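# Advance the turntable one hole clockwise with the plunger

## Task

Rotate the turntable forward by exactly one hole position, clockwise when viewed from above, so that the plunger's pin ends fully seated in the new hole; the fixture must finish upright on the deck and neither gripper may be touching it.

## Robot and tools

Robot: two six-joint arms, left_arm and right_arm, each ending in a two-finger parallel gripper that carries a wrist camera on a cable. If that cable touches a part or fixture, it counts as the hand touching it.

Frames: the scene frame has its origin at table-top height, midway between the two nominal arm bases, with +z up, +x pointing out over the table and left_arm on the +y side. Arm names do not match image sides. Calibrated bases: left_arm at (+0.025, +0.326, +0.031) m, quat_wxyz (+1.000, 0, 0, +0.003); right_arm at (-0.004, -0.268, +0.031) m, quat_wxyz (+1.000, 0, 0, -0.018). Every hand pose, velocity, target and wrist-camera pose in a result is in that arm's own base frame. The table and the fixed cameras use the scene frame. end_effector_position (metres) is the point midway between the finger pads, about 1 cm back from the tips; fingers point along the gripper's +z and close along its y. Printed positions can be a few cm off, worse at long reach.

A row: always 14 numbers, even if one arm stays still. Left arm first, then right. Per arm, in this order: waist, shoulder, elbow, wrist roll, wrist yaw, wrist pitch (absolute target angles in radians, the same order Joint positions uses), then the gripper opening on a -1 (closed) to +1 (fully open) scale. Stated ranges: waist -2.618 to 3.054, shoulder 0.000 to 3.142, elbow 0.000 to 3.142, wrist roll -2.094 to 2.094, wrist yaw -1.571 to 1.571, wrist pitch -1.571 to 1.571. Real ends may differ by up to 0.059 rad; a target more than 0.059 past a stated end, and beyond the current angle, is rejected; one past the real end is clipped, and the result may say "joint sent to its limit". To keep an arm or gripper still, resend its Joint targets angles and its current opening command (0 is a real command, not "no change").

Tools:
- execute_actions(actions, cameras): actions is a list of up to 15 steps of 1/30 s each; each step is a row as above, and a short list repeats its final row to fill 15. An empty list returns the state plus all camera images. cameras: list of names, ["all"], [] or null.
- move(target, speed, blend, opening_speed, grip_force, blocking, cameras): target is one row or up to 15 rows of absolute joint angles; all joints interpolate together, so hands trace curves and do not avoid obstacles or each other. speed (rad/s, 0.01 to 12.57, default 0.5) caps the joint with the longest travel; one value or one per target. blend (rad) rounds corners between listed targets; 0 stops at each. opening_speed (per second on the -1..1 scale, at least 0.2) ramps the fingers gradually. grip_force: newtons per pad, 10 to 50, one number or one per arm; it persists; low values close slowly. blocking=false returns after about 0.5 s while motion continues; a new move replaces a running one. The whole path list must fit in 10 s. The result ends with a move: line such as done, off_target (resting more than 0.035 rad away), moving, held or fault, plus limits=held if steps were withheld. done does not mean nothing is touched.
- wait(seconds 0 to 10, cameras): let time run holding the last command.
- stop(cameras): brake a running move.
- zoom_image(camera, region [x0,y0,x1,y1] pixels, max 504 x 504): enlarge part of the latest image of cam_head_left, cam_head_right, cam_left_wrist or cam_right_wrist (each 896x504).
- read_manual(section="licences"): licence text only.
- finished_scene(scene): ends the scene; the goal must hold without the robot; call nothing after it.

Results: Joint positions (rad) and Joint velocities (rad/s) per arm in row order, plus finger-pad gap (m, 0.094 open). "within noise" means an arm is still. Joint targets shows what joints are being driven to now. Tool commands shows current opening commands. grip_measured is opening on the command scale; with nothing held it reads up to 2.5 mm wide, and a hard part squeezed reads a little narrower. Joint torques follow joint order, include gravity, have offsets and noise; joints 1-3 wrap at ±28 N m. "joint command not followed" means the clearance check altered that arm's targets. Step readings list some intermediate positions for execute_actions calls.

Motion limits: each step a joint target can lead its measured angle by at most 0.339 rad (waist, shoulder, elbow) or 2.2 rad (wrist joints); a target putting the hand over 200 mm from where it is gets scaled back. Tiny turns may not start. Motion continues while you think.

Gripping: fingers go to the opening you command; squeeze rises about 1 N per 0.001 below first contact, then jumps to the force limit (roughly 50 to 64 N per pad at full). Close slowly on fragile parts. To release, command well above grip_measured.

Avoid: dropping parts or releasing them while moving, fast impacts, hard pushes into fixed or heavy objects, anything leaving the table, contact or pressing between the two arms (including one gripper closing on the other's fingers), force on camera cables, and motor heat. Holding loads, stretched poses or pushing against an unreachable pose heats motors; MOTOR HOT appears at 75 °C, at 90 °C that arm folds and idles for the rest of the scene, at 100 °C it goes limp. Faults and arm stops are costly.

Each tool is called after "Request:" as name(argument=value, ...) on one line, values as JSON.

## Session

Request:
execute_actions(actions=[])

Scene clock: 0.00 s.
left_arm: end_effector_position=(+0.3810, +0.0007, +0.1415) grip_measured=+1.000 end_effector_quat_wxyz=(+0.682, -0.014, +0.730, +0.047) | right_arm: end_effector_position=(+0.3601, -0.0484, +0.1412) grip_measured=+1.000 end_effector_quat_wxyz=(+0.679, +0.114, +0.720, -0.089)
Joint names: [waist, shoulder, elbow, wrist roll, wrist yaw, wrist pitch]
Joint positions: left_arm=[-0.079 1.56 0.222 0.039 -0.166 1.272 0.094] | right_arm=[0.009 1.506 0.165 0.047 0.296 1.275 0.094]
Joint velocities: within noise
Joint torques (N m): no reading
Heat: left arm: 28 °C; right arm: 28 °C.
Joint targets: left_arm=[-0.079 1.557 0.226 0.038 -0.166 1.267] | right_arm=[0.009 1.502 0.170 0.046 0.296 1.269]
Tool commands: left_gripper/opening=+1.0 right_gripper/opening=+1.0

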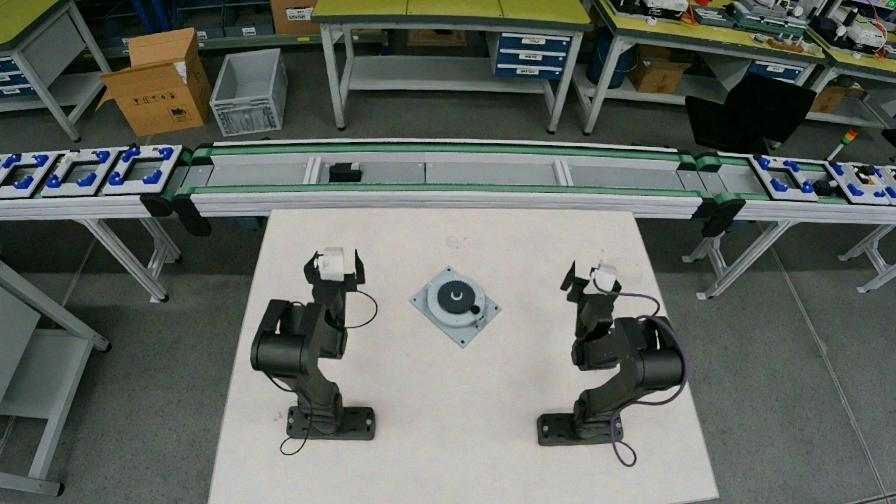

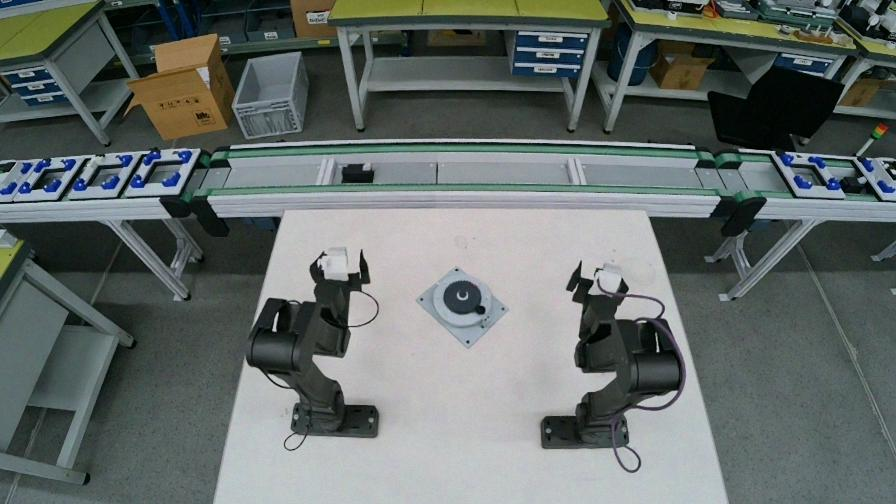

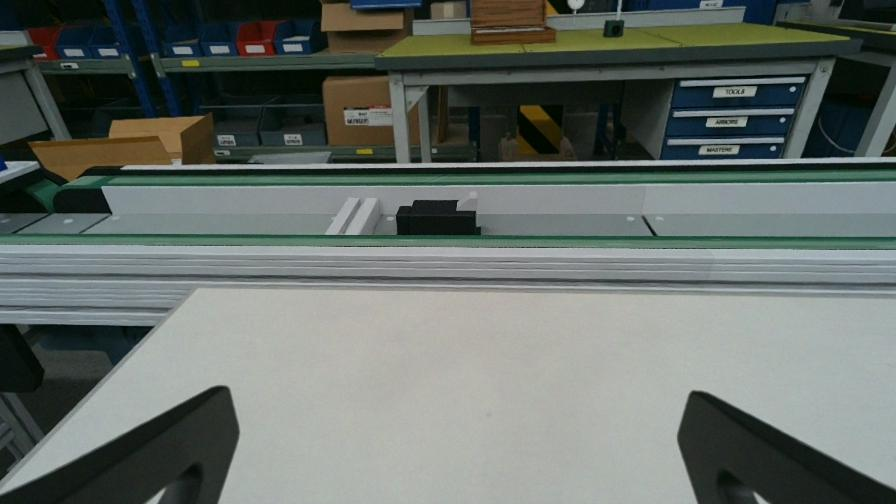

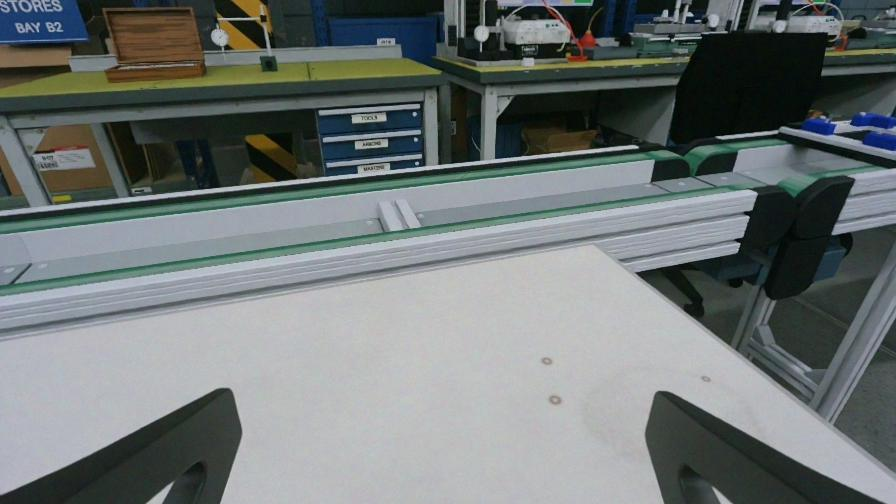

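Request:
zoom_image(camera="cam_head_left", region=[400, 255, 512, 355])

Request:
zoom_image(camera="cam_head_right", region=[406, 255, 518, 355])

Scaled by 4.500 from the camera's 896x504 image, which has a finer 1280x720 frame.

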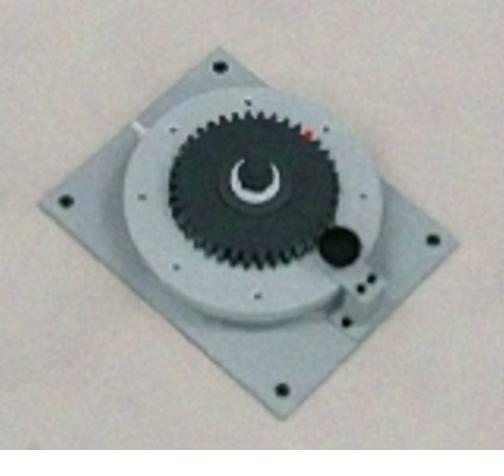

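Scaled by 4.500 from the camera's 896x504 image, which has a finer 1280x720 frame.

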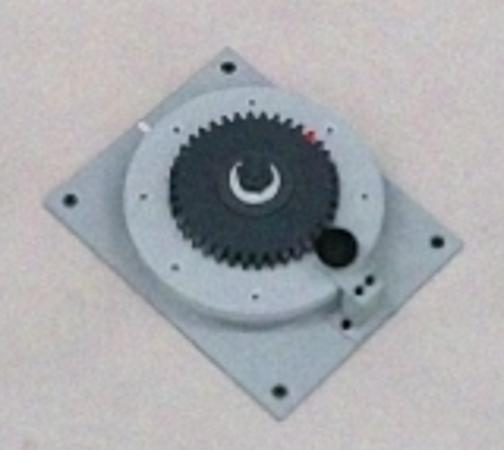

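Request:
move(target=[-0.079,1.557,0.226,0.038,-0.166,1.267,1,0.60,2.025,2.04,0,0,-1.55,1], speed=1, cameras=["all"])

Request:
zoom_image(camera="cam_right_wrist", region=[200, 0, 700, 500])

Scene clock: 47.40 s.
left_arm: end_effector_position=(+0.3810, +0.0007, +0.1415) grip_measured=+1.000 end_effector_quat_wxyz=(+0.682, -0.014, +0.730, +0.047) | right_arm: end_effector_position=(+0.3200, +0.2167, +0.1720) grip_measured=+1.000 end_effector_quat_wxyz=(+0.025, -0.289, +0.957, +0.003)
Joint names: [waist, shoulder, elbow, wrist roll, wrist yaw, wrist pitch]
Joint positions: left_arm=[-0.079 1.56 0.222 0.039 -0.166 1.272 0.094] | right_arm=[0.597 2.002 2.018 0.01 0.008 -1.537 0.094]
Joint torques (N m): left_arm=[-0.02 -4.9 4.1 0.01 -0.01 2.15] | right_arm=[0.21 -8.43 9.5 -0.08 -0.09 0.26]
Heat: left arm: 30 °C; right arm: 30 °C.
Joint targets: left_arm=[-0.079 1.557 0.226 0.038 -0.166 1.267] | right_arm=[0.600 2.025 2.040 0.000 0.000 -1.550]
move: done

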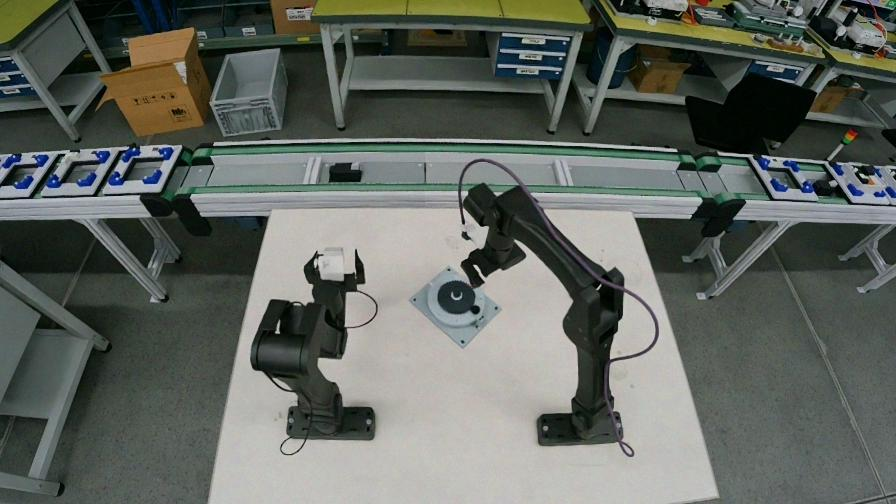

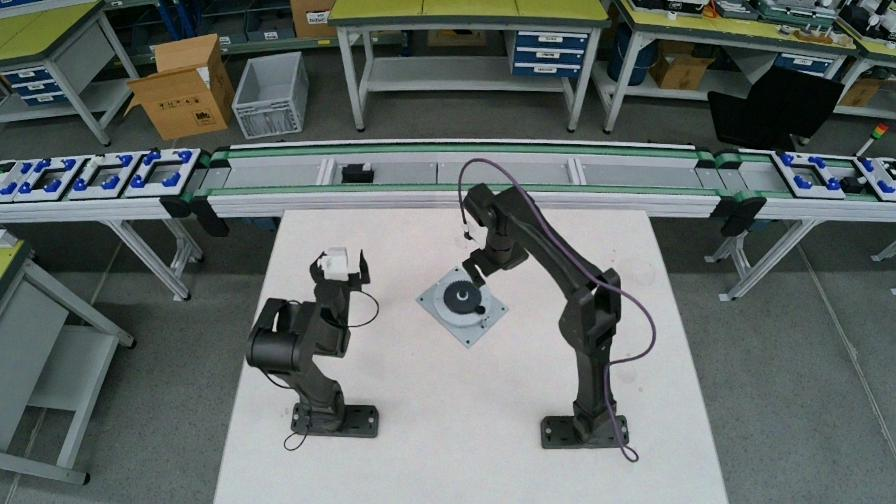

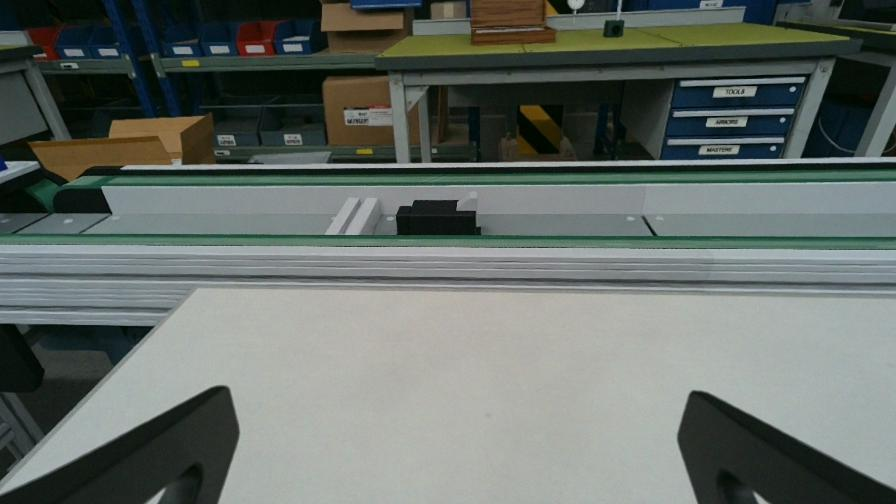

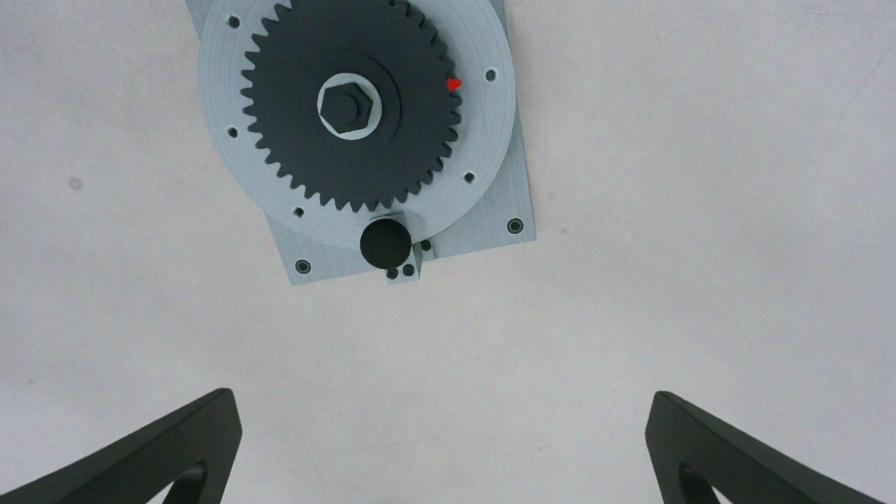

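Scaled by 1.008 from the camera's 896x504 image, which has a finer 1280x720 frame.

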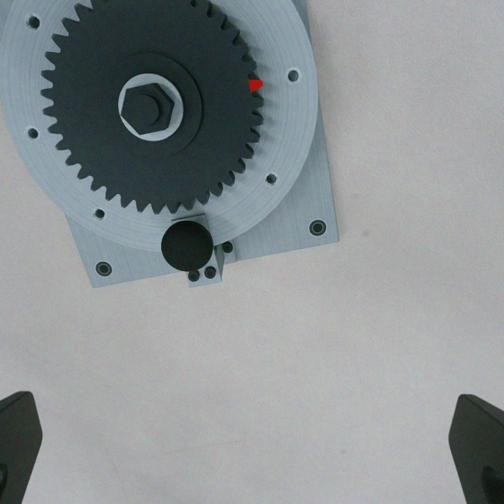

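Request:
move(target=[-0.78,0.983,0.847,0,0,-0.764,1,0.60,2.025,2.04,0,0,-1.55,1], speed=1, cameras=["cam_left_wrist"])

Request:
zoom_image(camera="cam_left_wrist", region=[260, 0, 640, 350])

Scene clock: 88.00 s.
left_arm: end_effector_position=(+0.2013, -0.1937, +0.1570) grip_measured=+1.000 end_effector_quat_wxyz=(+0.298, +0.361, +0.876, -0.116) | right_arm: end_effector_position=(+0.3199, +0.2167, +0.1720) grip_measured=+1.000 end_effector_quat_wxyz=(+0.024, -0.289, +0.957, +0.003)
Joint names: [waist, shoulder, elbow, wrist roll, wrist yaw, wrist pitch]
Joint positions: left_arm=[-0.774 0.994 0.819 0.011 -0.007 -0.746 0.094] | right_arm=[0.597 2.002 2.018 0.01 0.008 -1.538 0.094]
Joint torques (N m): left_arm=[-0.53 -2.86 8.23 -0.1 0.05 1.42] | right_arm=[0.21 -8.46 9.52 -0.08 -0.1 0.23]
Heat: left arm: 31 °C; right arm: 31 °C.
Joint targets: left_arm=[-0.780 0.983 0.847 0.000 0.000 -0.764] | right_arm=[0.600 2.025 2.040 0.000 0.000 -1.550]
move: done
Images, in order (width x height): cam_left_wrist 896x504.

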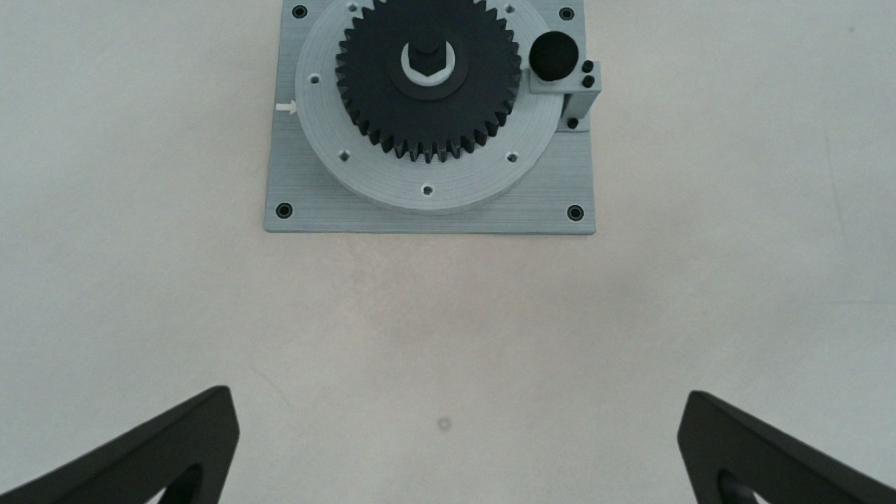

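Scaled by 1.326 from the camera's 896x504 image, which has a finer 1280x720 frame.

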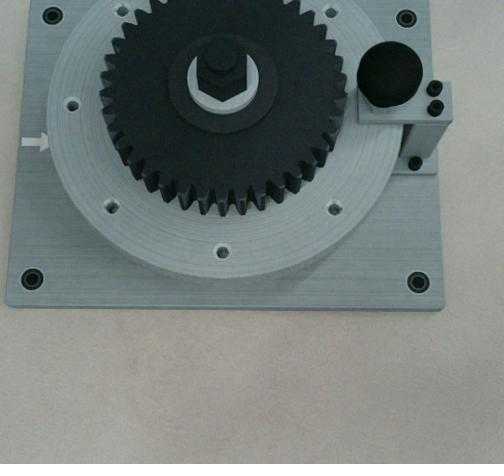

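Request:
move(target=[-0.745,2.346,2.236,0,0,-1.461,1,0.1,2.0,2.04,0,0,-1.2,0], speed=1, cameras=["cam_left_wrist","cam_head_left"])

Scene clock: 154.93 s.
left_arm: end_effector_position=(+0.3327, -0.3080, +0.0889) grip_measured=+1.000 end_effector_quat_wxyz=(+0.003, +0.372, +0.928, +0.002) | right_arm: end_effector_position=(+0.4638, +0.0465, +0.1891) grip_measured=+0.002 end_effector_quat_wxyz=(+0.186, -0.044, +0.981, +0.008)
Joint names: [waist, shoulder, elbow, wrist roll, wrist yaw, wrist pitch]
Joint positions: left_arm=[-0.752 2.332 2.21 0.01 -0.007 -1.445 0.094] | right_arm=[0.1 2.002 2.018 0.009 0.005 -1.211 0.047]
Joint torques (N m): left_arm=[0.51 -12.18 7.21 -0.11 0.05 0.22] | right_arm=[-0.02 -10.85 10.15 -0.06 -0.06 0.98]
Heat: left arm: 33 °C; right arm: 33 °C.
Joint targets: left_arm=[-0.745 2.346 2.236 0.000 0.000 -1.461] | right_arm=[0.100 2.000 2.040 0.000 0.000 -1.200]
move: done
Images, in order (width x height): cam_head_left 896x504, cam_left_wrist 896x504.

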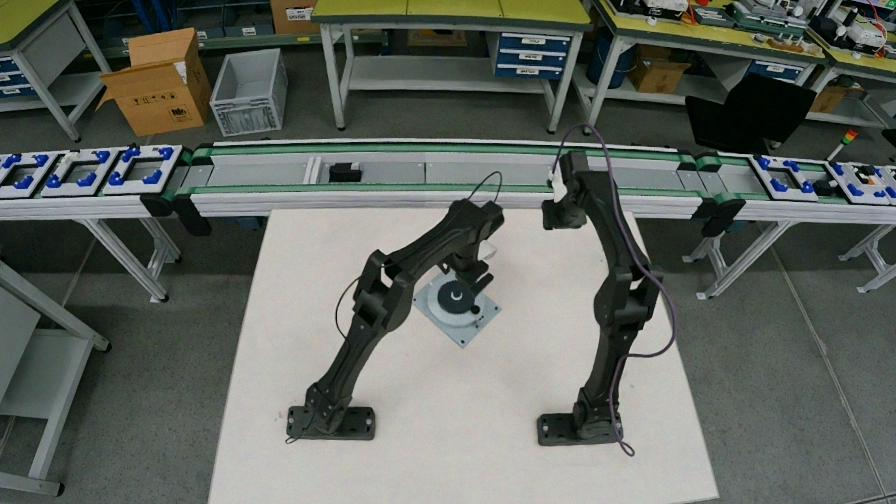

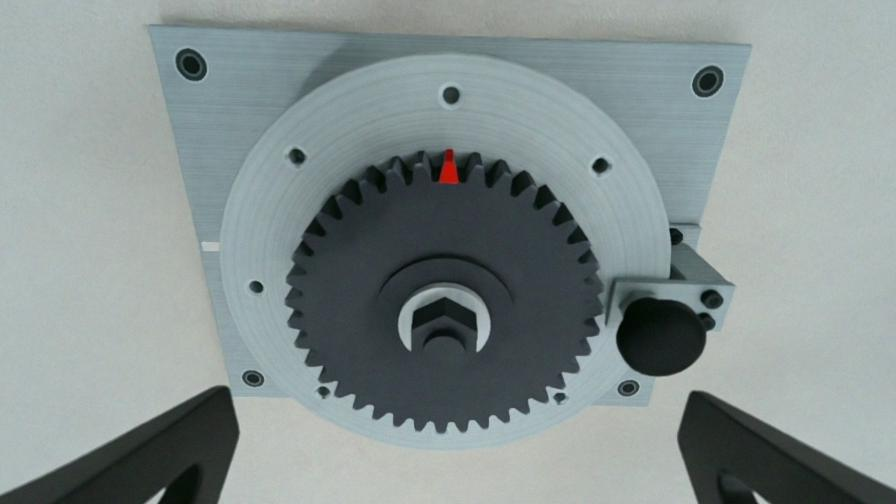

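Request:
move(target=[[-0.745,2.346,2.236,-1.047,0,-1.461,0,0.1,2.0,2.04,0,0,-1.2,0],[-0.745,2.335,2.157,-1.047,0,-1.395,0,0.1,2.0,2.04,0,0,-1.2,0]], cameras=["cam_left_wrist"])

Scene clock: 175.80 s.
left_arm: end_effector_position=(+0.3321, -0.3086, +0.0790) grip_measured=+0.001 end_effector_quat_wxyz=(+0.001, -0.141, +0.990, +0.001) | right_arm: end_effector_position=(+0.4638, +0.0465, +0.1891) grip_measured=+0.002 end_effector_quat_wxyz=(+0.186, -0.044, +0.981, +0.008)
Joint names: [waist, shoulder, elbow, wrist roll, wrist yaw, wrist pitch]
Joint positions: left_arm=[-0.752 2.332 2.171 -1.036 -0.002 -1.41 0.047] | right_arm=[0.1 2.002 2.018 0.009 0.005 -1.211 0.047]
Joint torques (N m): left_arm=[0.51 -13.19 4.16 -0.12 0.02 0.56] | right_arm=[-0.02 -10.84 10.14 -0.07 -0.06 0.98]
Heat: left arm: 32 °C; right arm: 35 °C.
Joint targets: left_arm=[-0.745 2.335 2.157 -1.047 0.000 -1.395] | right_arm=[0.100 2.000 2.040 0.000 0.000 -1.200]
move: done
Images, in order (width x height): cam_left_wrist 896x504.

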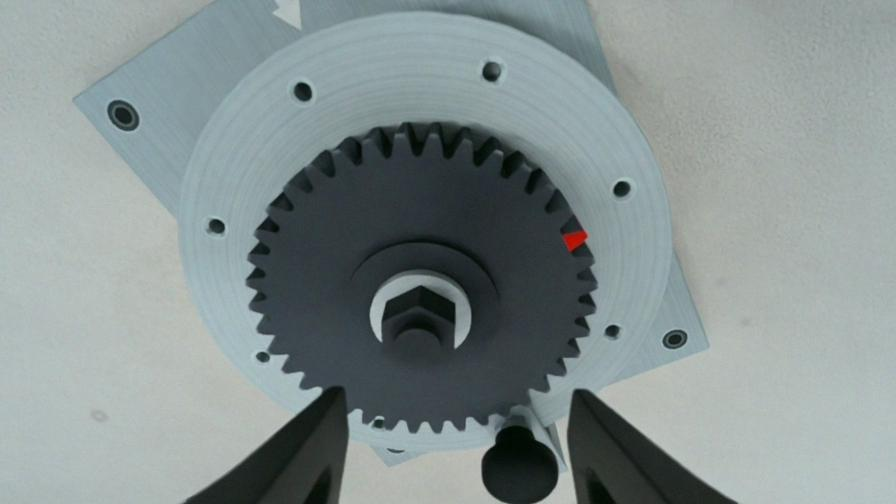

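Request:
move(target=[-0.736,2.278,2.066,-1.047,0,-1.360,0,0.1,2.0,2.04,0,0,-1.2,0], cameras=["cam_left_wrist"])

Scene clock: 196.33 s.
left_arm: end_effector_position=(+0.3258, -0.2973, +0.0632) grip_measured=+0.001 end_effector_quat_wxyz=(-0.012, -0.146, +0.989, +0.016) | right_arm: end_effector_position=(+0.4638, +0.0465, +0.1891) grip_measured=+0.002 end_effector_quat_wxyz=(+0.186, -0.044, +0.981, +0.008)
Joint names: [waist, shoulder, elbow, wrist roll, wrist yaw, wrist pitch]
Joint positions: left_arm=[-0.743 2.316 2.08 -1.036 -0.002 -1.375 0.047] | right_arm=[0.1 2.002 2.018 0.009 0.005 -1.211 0.047]
Joint torques (N m): left_arm=[0.51 -16.9 4.08 -0.11 0.02 0.52] | right_arm=[-0.01 -10.85 10.14 -0.07 -0.06 0.98]
Heat: left arm: 35 °C; right arm: 36 °C.
Joint targets: left_arm=[-0.736 2.278 2.066 -1.047 0.000 -1.360] | right_arm=[0.100 2.000 2.040 0.000 0.000 -1.200]
move: off_target (left_arm); left_arm: the shoulder is farthest, 0.038 rad from its target
Images, in order (width x height): cam_left_wrist 896x504.

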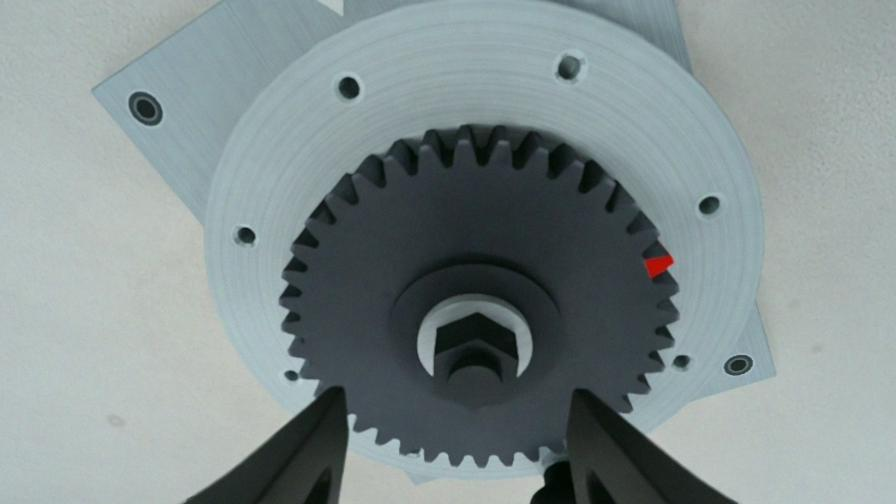

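Request:
move(target=[-0.729,2.258,2.023,-1.047,0,-1.304,0,0.1,2.0,2.04,0,0,-1.2,0], cameras=["cam_left_wrist"])

Scene clock: 217.10 s.
left_arm: end_effector_position=(+0.3313, -0.2984, +0.0603) grip_measured=+0.001 end_effector_quat_wxyz=(-0.002, -0.149, +0.989, +0.003) | right_arm: end_effector_position=(+0.4638, +0.0465, +0.1891) grip_measured=+0.002 end_effector_quat_wxyz=(+0.186, -0.044, +0.981, +0.008)
Joint names: [waist, shoulder, elbow, wrist roll, wrist yaw, wrist pitch]
Joint positions: left_arm=[-0.736 2.299 2.039 -1.036 -0.001 -1.318 0.047] | right_arm=[0.1 2.002 2.018 0.009 0.005 -1.211 0.047]
Joint torques (N m): left_arm=[0.54 -17.24 3.96 -0.12 0 0.54] | right_arm=[-0.03 -10.84 10.14 -0.06 -0.07 0.98]
Heat: left arm: 39 °C; right arm: 36 °C.
Joint targets: left_arm=[-0.729 2.258 2.023 -1.047 0.000 -1.304] | right_arm=[0.100 2.000 2.040 0.000 0.000 -1.200]
move: off_target (left_arm); left_arm: the shoulder is farthest, 0.041 rad from its target
Images, in order (width x height): cam_left_wrist 896x504.

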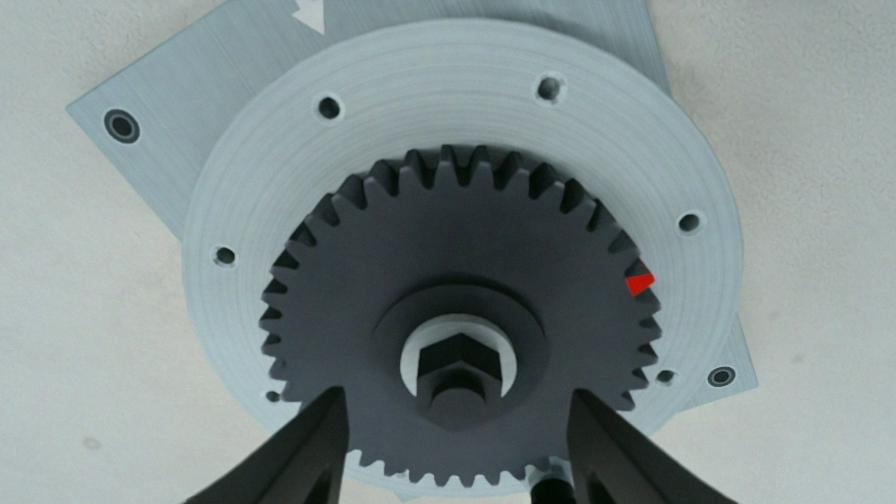

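Request:
move(target=[-0.729,2.260,1.994,-1.047,0,-1.273,0,0.1,2.0,2.04,0,0,-1.2,0], cameras=["cam_left_wrist"])

Scene clock: 230.13 s.
left_arm: end_effector_position=(+0.3314, -0.2986, +0.0535) grip_measured=+0.001 end_effector_quat_wxyz=(-0.001, -0.149, +0.989, +0.002) | right_arm: end_effector_position=(+0.4638, +0.0465, +0.1891) grip_measured=+0.002 end_effector_quat_wxyz=(+0.186, -0.044, +0.981, +0.008)
Joint names: [waist, shoulder, elbow, wrist roll, wrist yaw, wrist pitch]
Joint positions: left_arm=[-0.736 2.297 2.01 -1.036 -0.001 -1.288 0.047] | right_arm=[0.1 2.002 2.018 0.009 0.005 -1.211 0.047]
Joint torques (N m): left_arm=[0.55 -16.9 3.97 -0.12 0.02 0.57] | right_arm=[-0.03 -10.81 10.17 -0.08 -0.07 0.97]
Heat: left arm: 41 °C; right arm: 37 °C.
Joint targets: left_arm=[-0.729 2.260 1.994 -1.047 0.000 -1.273] | right_arm=[0.100 2.000 2.040 0.000 0.000 -1.200]
move: off_target (left_arm); left_arm: the shoulder is farthest, 0.037 rad from its target
Images, in order (width x height): cam_left_wrist 896x504.

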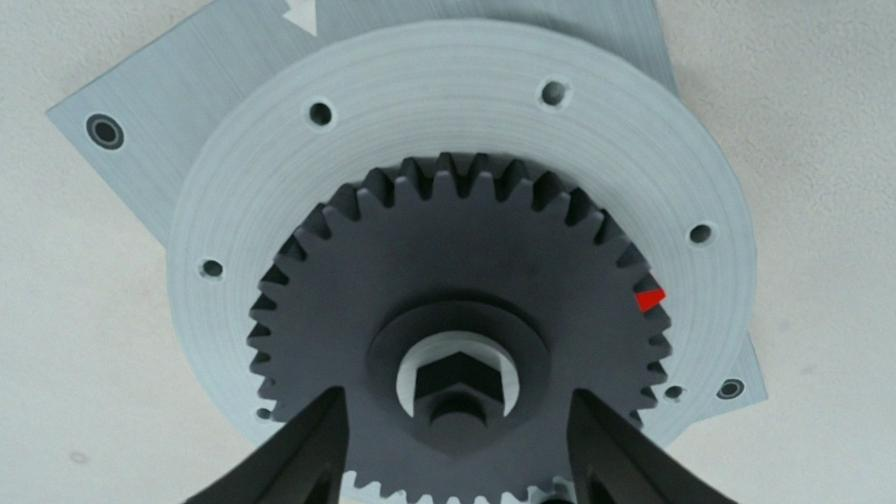

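Request:
move(target=[-0.729,2.260,1.994,-1.047,0,-1.273,-1,0.1,2.0,2.04,0,0,-1.2,0], cameras=["cam_left_wrist"], grip_force=[30,50], opening_speed=0.4)

Scene clock: 240.53 s.
left_arm: end_effector_position=(+0.3315, -0.2987, +0.0535) grip_measured=-0.628 end_effector_quat_wxyz=(-0.001, -0.149, +0.989, +0.002) | right_arm: end_effector_position=(+0.4638, +0.0465, +0.1891) grip_measured=+0.002 end_effector_quat_wxyz=(+0.186, -0.044, +0.981, +0.008)
Joint names: [waist, shoulder, elbow, wrist roll, wrist yaw, wrist pitch]
Joint positions: left_arm=[-0.736 2.297 2.01 -1.036 -0.001 -1.287 0.017] | right_arm=[0.1 2.002 2.018 0.009 0.005 -1.211 0.047]
Joint torques (N m): left_arm=[0.54 -16.85 3.97 -0.13 0 0.56] | right_arm=[-0.02 -10.89 10.15 -0.07 -0.07 0.98]
Heat: left arm: 40 °C; right arm: 37 °C.
Joint targets: left_arm=[-0.729 2.260 1.994 -1.047 0.000 -1.273] | right_arm=[0.100 2.000 2.040 0.000 0.000 -1.200]
grip_force (N): 30, 50
move: off_target (left_arm); left_arm: the shoulder is farthest, 0.037 rad from its target
Images, in order (width x height): cam_left_wrist 896x504.

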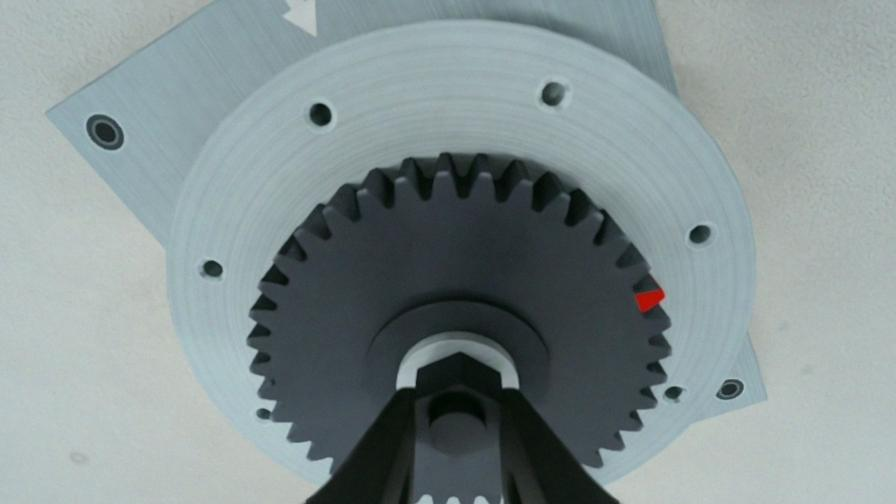

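Request:
move(target=[[-0.729,2.260,1.994,-1.047,0,-1.273,-1,0.1,1.237,0.117,0,0,0.67,0],[-0.729,2.260,1.994,-1.047,0,-1.273,-1,0.69,1.237,0.117,0,0,0.67,0]], cameras=["cam_right_wrist","cam_head_right"], speed=0.8)

Scene clock: 269.33 s.
left_arm: end_effector_position=(+0.3315, -0.2987, +0.0535) grip_measured=-0.628 end_effector_quat_wxyz=(-0.001, -0.149, +0.989, +0.002) | right_arm: end_effector_position=(+0.2469, +0.2007, +0.0569) grip_measured=+0.002 end_effector_quat_wxyz=(+0.489, -0.282, +0.807, +0.173)
Joint names: [waist, shoulder, elbow, wrist roll, wrist yaw, wrist pitch]
Joint positions: left_arm=[-0.736 2.297 2.01 -1.036 -0.001 -1.287 0.017] | right_arm=[0.681 1.255 0.12 0.007 0.003 0.654 0.047]
Joint torques (N m): left_arm=[0.55 -16.87 4.01 -0.11 0.02 0.56] | right_arm=[0.76 -4.04 6.39 -0.03 -0.05 1.85]
Heat: left arm: 40 °C; right arm: 37 °C.
Joint targets: left_arm=[-0.729 2.260 1.994 -1.047 0.000 -1.273] | right_arm=[0.690 1.237 0.117 0.000 0.000 0.670]
grip_force (N): 30, 50
move: off_target (left_arm); left_arm: the shoulder is farthest, 0.037 rad from its target
Images, in order (width x height): cam_head_right 896x504, cam_right_wrist 896x504.

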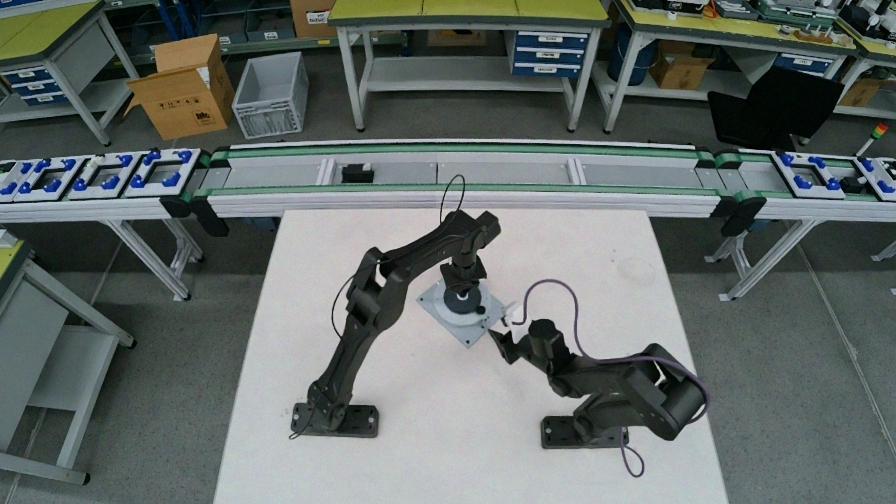

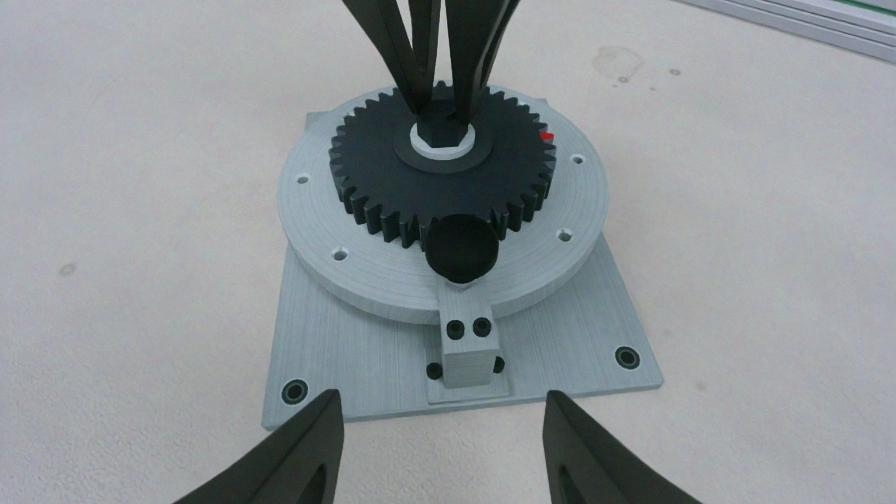

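Request:
move(target=[-0.729,2.260,1.994,-1.047,0,-1.273,-1,0.676,1.56,0.301,0,0,0.81,0], cameras=["cam_right_wrist","cam_left_wrist"])

Scene clock: 283.70 s.
left_arm: end_effector_position=(+0.3315, -0.2987, +0.0535) grip_measured=-0.628 end_effector_quat_wxyz=(-0.001, -0.149, +0.989, +0.002) | right_arm: end_effector_position=(+0.2860, +0.2324, +0.0535) grip_measured=+0.002 end_effector_quat_wxyz=(+0.493, -0.281, +0.805, +0.175)
Joint names: [waist, shoulder, elbow, wrist roll, wrist yaw, wrist pitch]
Joint positions: left_arm=[-0.736 2.297 2.01 -1.036 -0.001 -1.287 0.017] | right_arm=[0.681 1.548 0.284 0.007 0.003 0.794 0.047]
Joint torques (N m): left_arm=[0.54 -16.9 3.99 -0.11 0.01 0.55] | right_arm=[-0.61 -3.92 7.68 -0.04 -0.05 1.83]
Heat: left arm: 41 °C; right arm: 35 °C.
Joint targets: left_arm=[-0.729 2.260 1.994 -1.047 0.000 -1.273] | right_arm=[0.676 1.560 0.301 0.000 0.000 0.810]
grip_force (N): 30, 50
move: off_target (left_arm); left_arm: the shoulder is farthest, 0.037 rad from its target
Images, in order (width x height): cam_left_wrist 896x504, cam_right_wrist 896x504.

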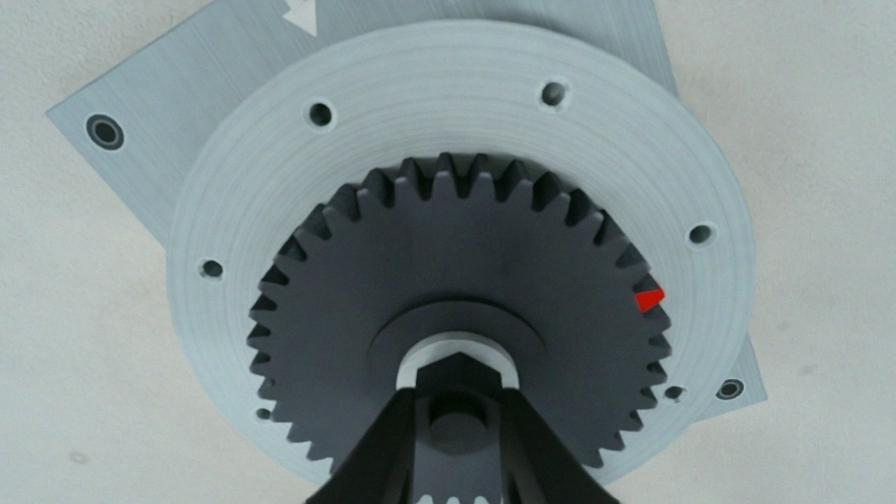

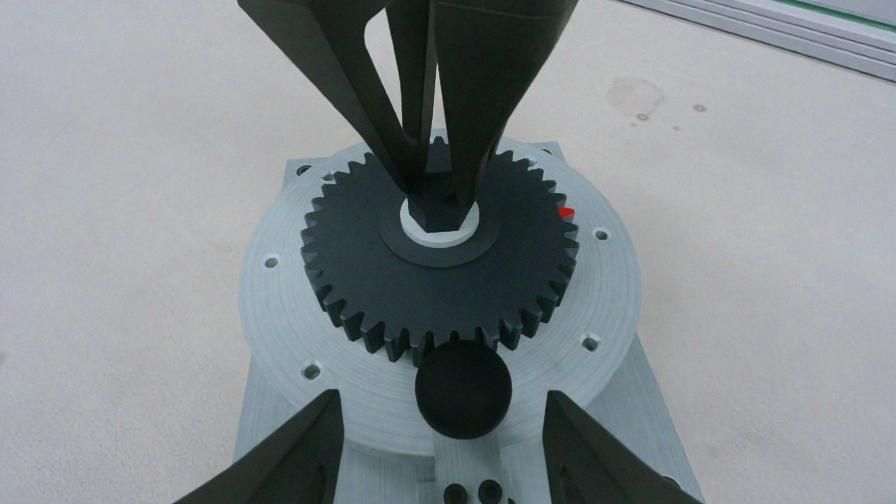

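Request:
move(target=[-0.729,2.260,1.994,-1.047,0,-1.273,-1,0.655,1.62,0.325,0,0,0.843,0], cameras=["cam_right_wrist"])

Scene clock: 297.33 s.
left_arm: end_effector_position=(+0.3315, -0.2987, +0.0535) grip_measured=-0.628 end_effector_quat_wxyz=(-0.001, -0.149, +0.989, +0.002) | right_arm: end_effector_position=(+0.2960, +0.2320, +0.0487) grip_measured=+0.002 end_effector_quat_wxyz=(+0.494, -0.274, +0.807, +0.170)
Joint names: [waist, shoulder, elbow, wrist roll, wrist yaw, wrist pitch]
Joint positions: left_arm=[-0.736 2.297 2.01 -1.036 -0.001 -1.287 0.017] | right_arm=[0.664 1.606 0.307 0.007 0.003 0.827 0.047]
Joint torques (N m): left_arm=[0.55 -16.9 3.96 -0.11 0 0.56] | right_arm=[-0.96 -4.08 7.62 -0.04 -0.05 1.83]
Heat: left arm: 41 °C; right arm: 33 °C.
Joint targets: left_arm=[-0.729 2.260 1.994 -1.047 0.000 -1.273] | right_arm=[0.655 1.620 0.325 0.000 0.000 0.843]
grip_force (N): 30, 50
move: off_target (left_arm); left_arm: the shoulder is farthest, 0.037 rad from its target
Images, in order (width x height): cam_right_wrist 896x504.

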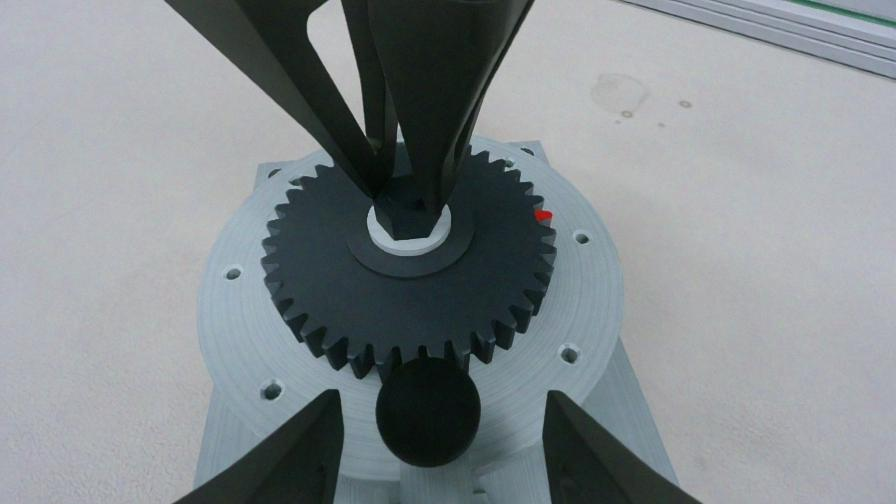

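Request:
move(target=[[-0.729,2.260,1.994,-1.047,0,-1.273,-1,0.683,1.62,0.325,0,0,0.843,0]], cameras=["cam_right_wrist"])

Scene clock: 305.10 s.
left_arm: end_effector_position=(+0.3315, -0.2987, +0.0535) grip_measured=-0.628 end_effector_quat_wxyz=(-0.001, -0.149, +0.989, +0.002) | right_arm: end_effector_position=(+0.2936, +0.2352, +0.0488) grip_measured=+0.002 end_effector_quat_wxyz=(+0.493, -0.279, +0.806, +0.173)
Joint names: [waist, shoulder, elbow, wrist roll, wrist yaw, wrist pitch]
Joint positions: left_arm=[-0.736 2.297 2.01 -1.036 -0.001 -1.287 0.017] | right_arm=[0.674 1.606 0.307 0.007 0.003 0.828 0.047]
Joint torques (N m): left_arm=[0.55 -16.85 4 -0.12 0.01 0.56] | right_arm=[0.73 -4.14 7.6 -0.04 -0.05 1.84]
Heat: left arm: 42 °C; right arm: 32 °C.
Joint targets: left_arm=[-0.729 2.260 1.994 -1.047 0.000 -1.273] | right_arm=[0.683 1.620 0.325 0.000 0.000 0.843]
grip_force (N): 30, 50
move: off_target (left_arm); left_arm: the shoulder is farthest, 0.037 rad from its target
Images, in order (width x height): cam_right_wrist 896x504.

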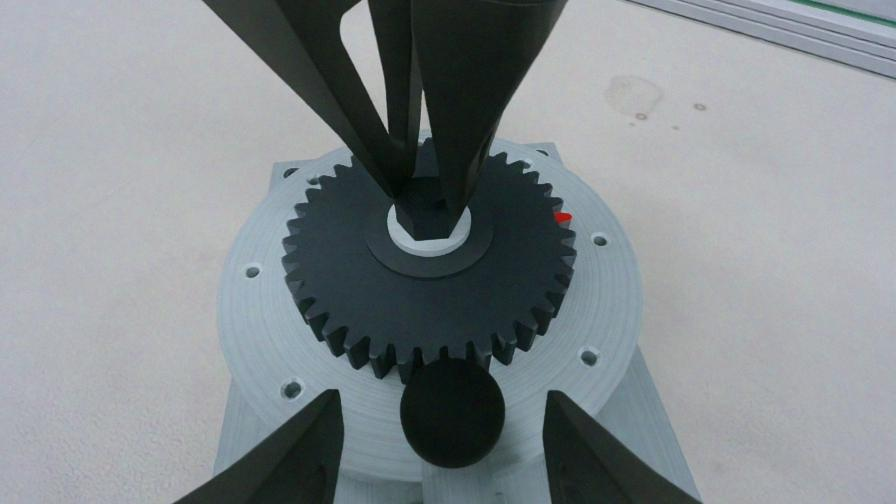

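Request:
move(target=[[-0.729,2.260,1.994,-1.047,0,-1.273,-1,0.683,1.62,0.325,0,0,0.843,-1]], cameras=["cam_right_wrist"], opening_speed=0.4)

Request:
move(target=[[-0.729,2.260,1.994,-1.047,0,-1.273,-1,0.683,1.53,0.335,0,0,0.75,-1]], cameras=["cam_right_wrist","cam_left_wrist"], speed=0.1)

Scene clock: 318.83 s.
left_arm: end_effector_position=(+0.3315, -0.2987, +0.0535) grip_measured=-0.628 end_effector_quat_wxyz=(-0.001, -0.149, +0.989, +0.002) | right_arm: end_effector_position=(+0.2966, +0.2377, +0.0554) grip_measured=-0.982 end_effector_quat_wxyz=(+0.504, -0.276, +0.799, +0.177)
Joint names: [waist, shoulder, elbow, wrist roll, wrist yaw, wrist pitch]
Joint positions: left_arm=[-0.736 2.297 2.01 -1.036 -0.001 -1.287 0.017] | right_arm=[0.674 1.606 0.311 0.006 0.003 0.851 0.001]
Joint torques (N m): left_arm=[0.55 -16.9 4.03 -0.1 0.01 0.56] | right_arm=[0.73 -4.16 7.25 -0.04 -0.05 1.65]
Heat: left arm: 42 °C; right arm: 33 °C.
Joint targets: left_arm=[-0.729 2.260 1.994 -1.047 0.000 -1.273] | right_arm=[0.683 1.620 0.325 0.000 0.000 0.843]
grip_force (N): 30, 50
move: off_target (left_arm); left_arm: the shoulder is farthest, 0.037 rad from its target
Images, in order (width x height): cam_right_wrist 896x504.

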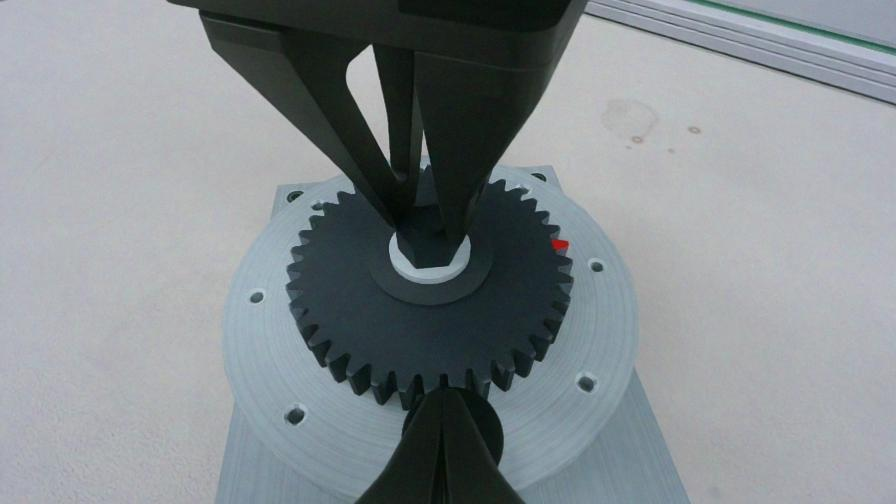

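Scene clock: 320.33 s.
left_arm: end_effector_position=(+0.3315, -0.2987, +0.0535) grip_measured=-0.628 end_effector_quat_wxyz=(-0.001, -0.149, +0.989, +0.002) | right_arm: end_effector_position=(+0.2922, +0.2341, +0.0545) grip_measured=-0.982 end_effector_quat_wxyz=(+0.489, -0.280, +0.808, +0.172)
Joint names: [waist, shoulder, elbow, wrist roll, wrist yaw, wrist pitch]
Joint positions: left_arm=[-0.736 2.297 2.01 -1.036 -0.001 -1.287 0.017] | right_arm=[0.674 1.554 0.315 0.006 0.003 0.758 0.001]
Joint torques (N m): left_arm=[0.53 -16.9 4 -0.11 0 0.56] | right_arm=[0.76 -6.9 8.08 -0.05 -0.05 1.61]
Heat: left arm: 42 °C; right arm: 33 °C.
Joint targets: left_arm=[-0.729 2.260 1.994 -1.047 0.000 -1.273] | right_arm=[0.683 1.530 0.335 0.000 0.000 0.750]
grip_force (N): 30, 50
move: off_target (left_arm); left_arm: the shoulder is farthest, 0.037 rad from its target
Images, in order (width x height): cam_left_wrist 896x504, cam_right_wrist 896x504.

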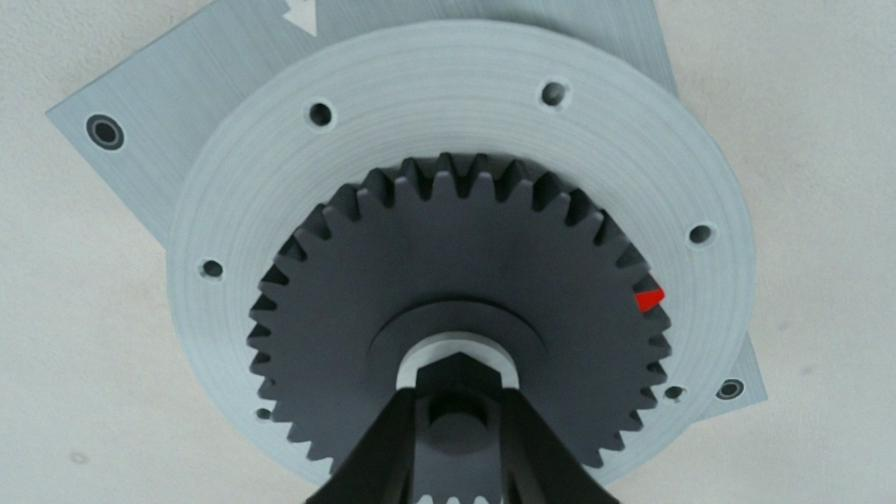

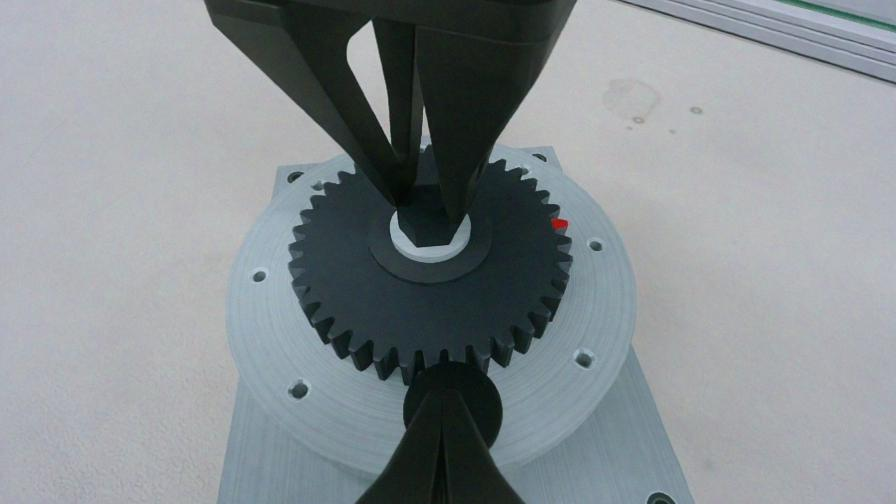

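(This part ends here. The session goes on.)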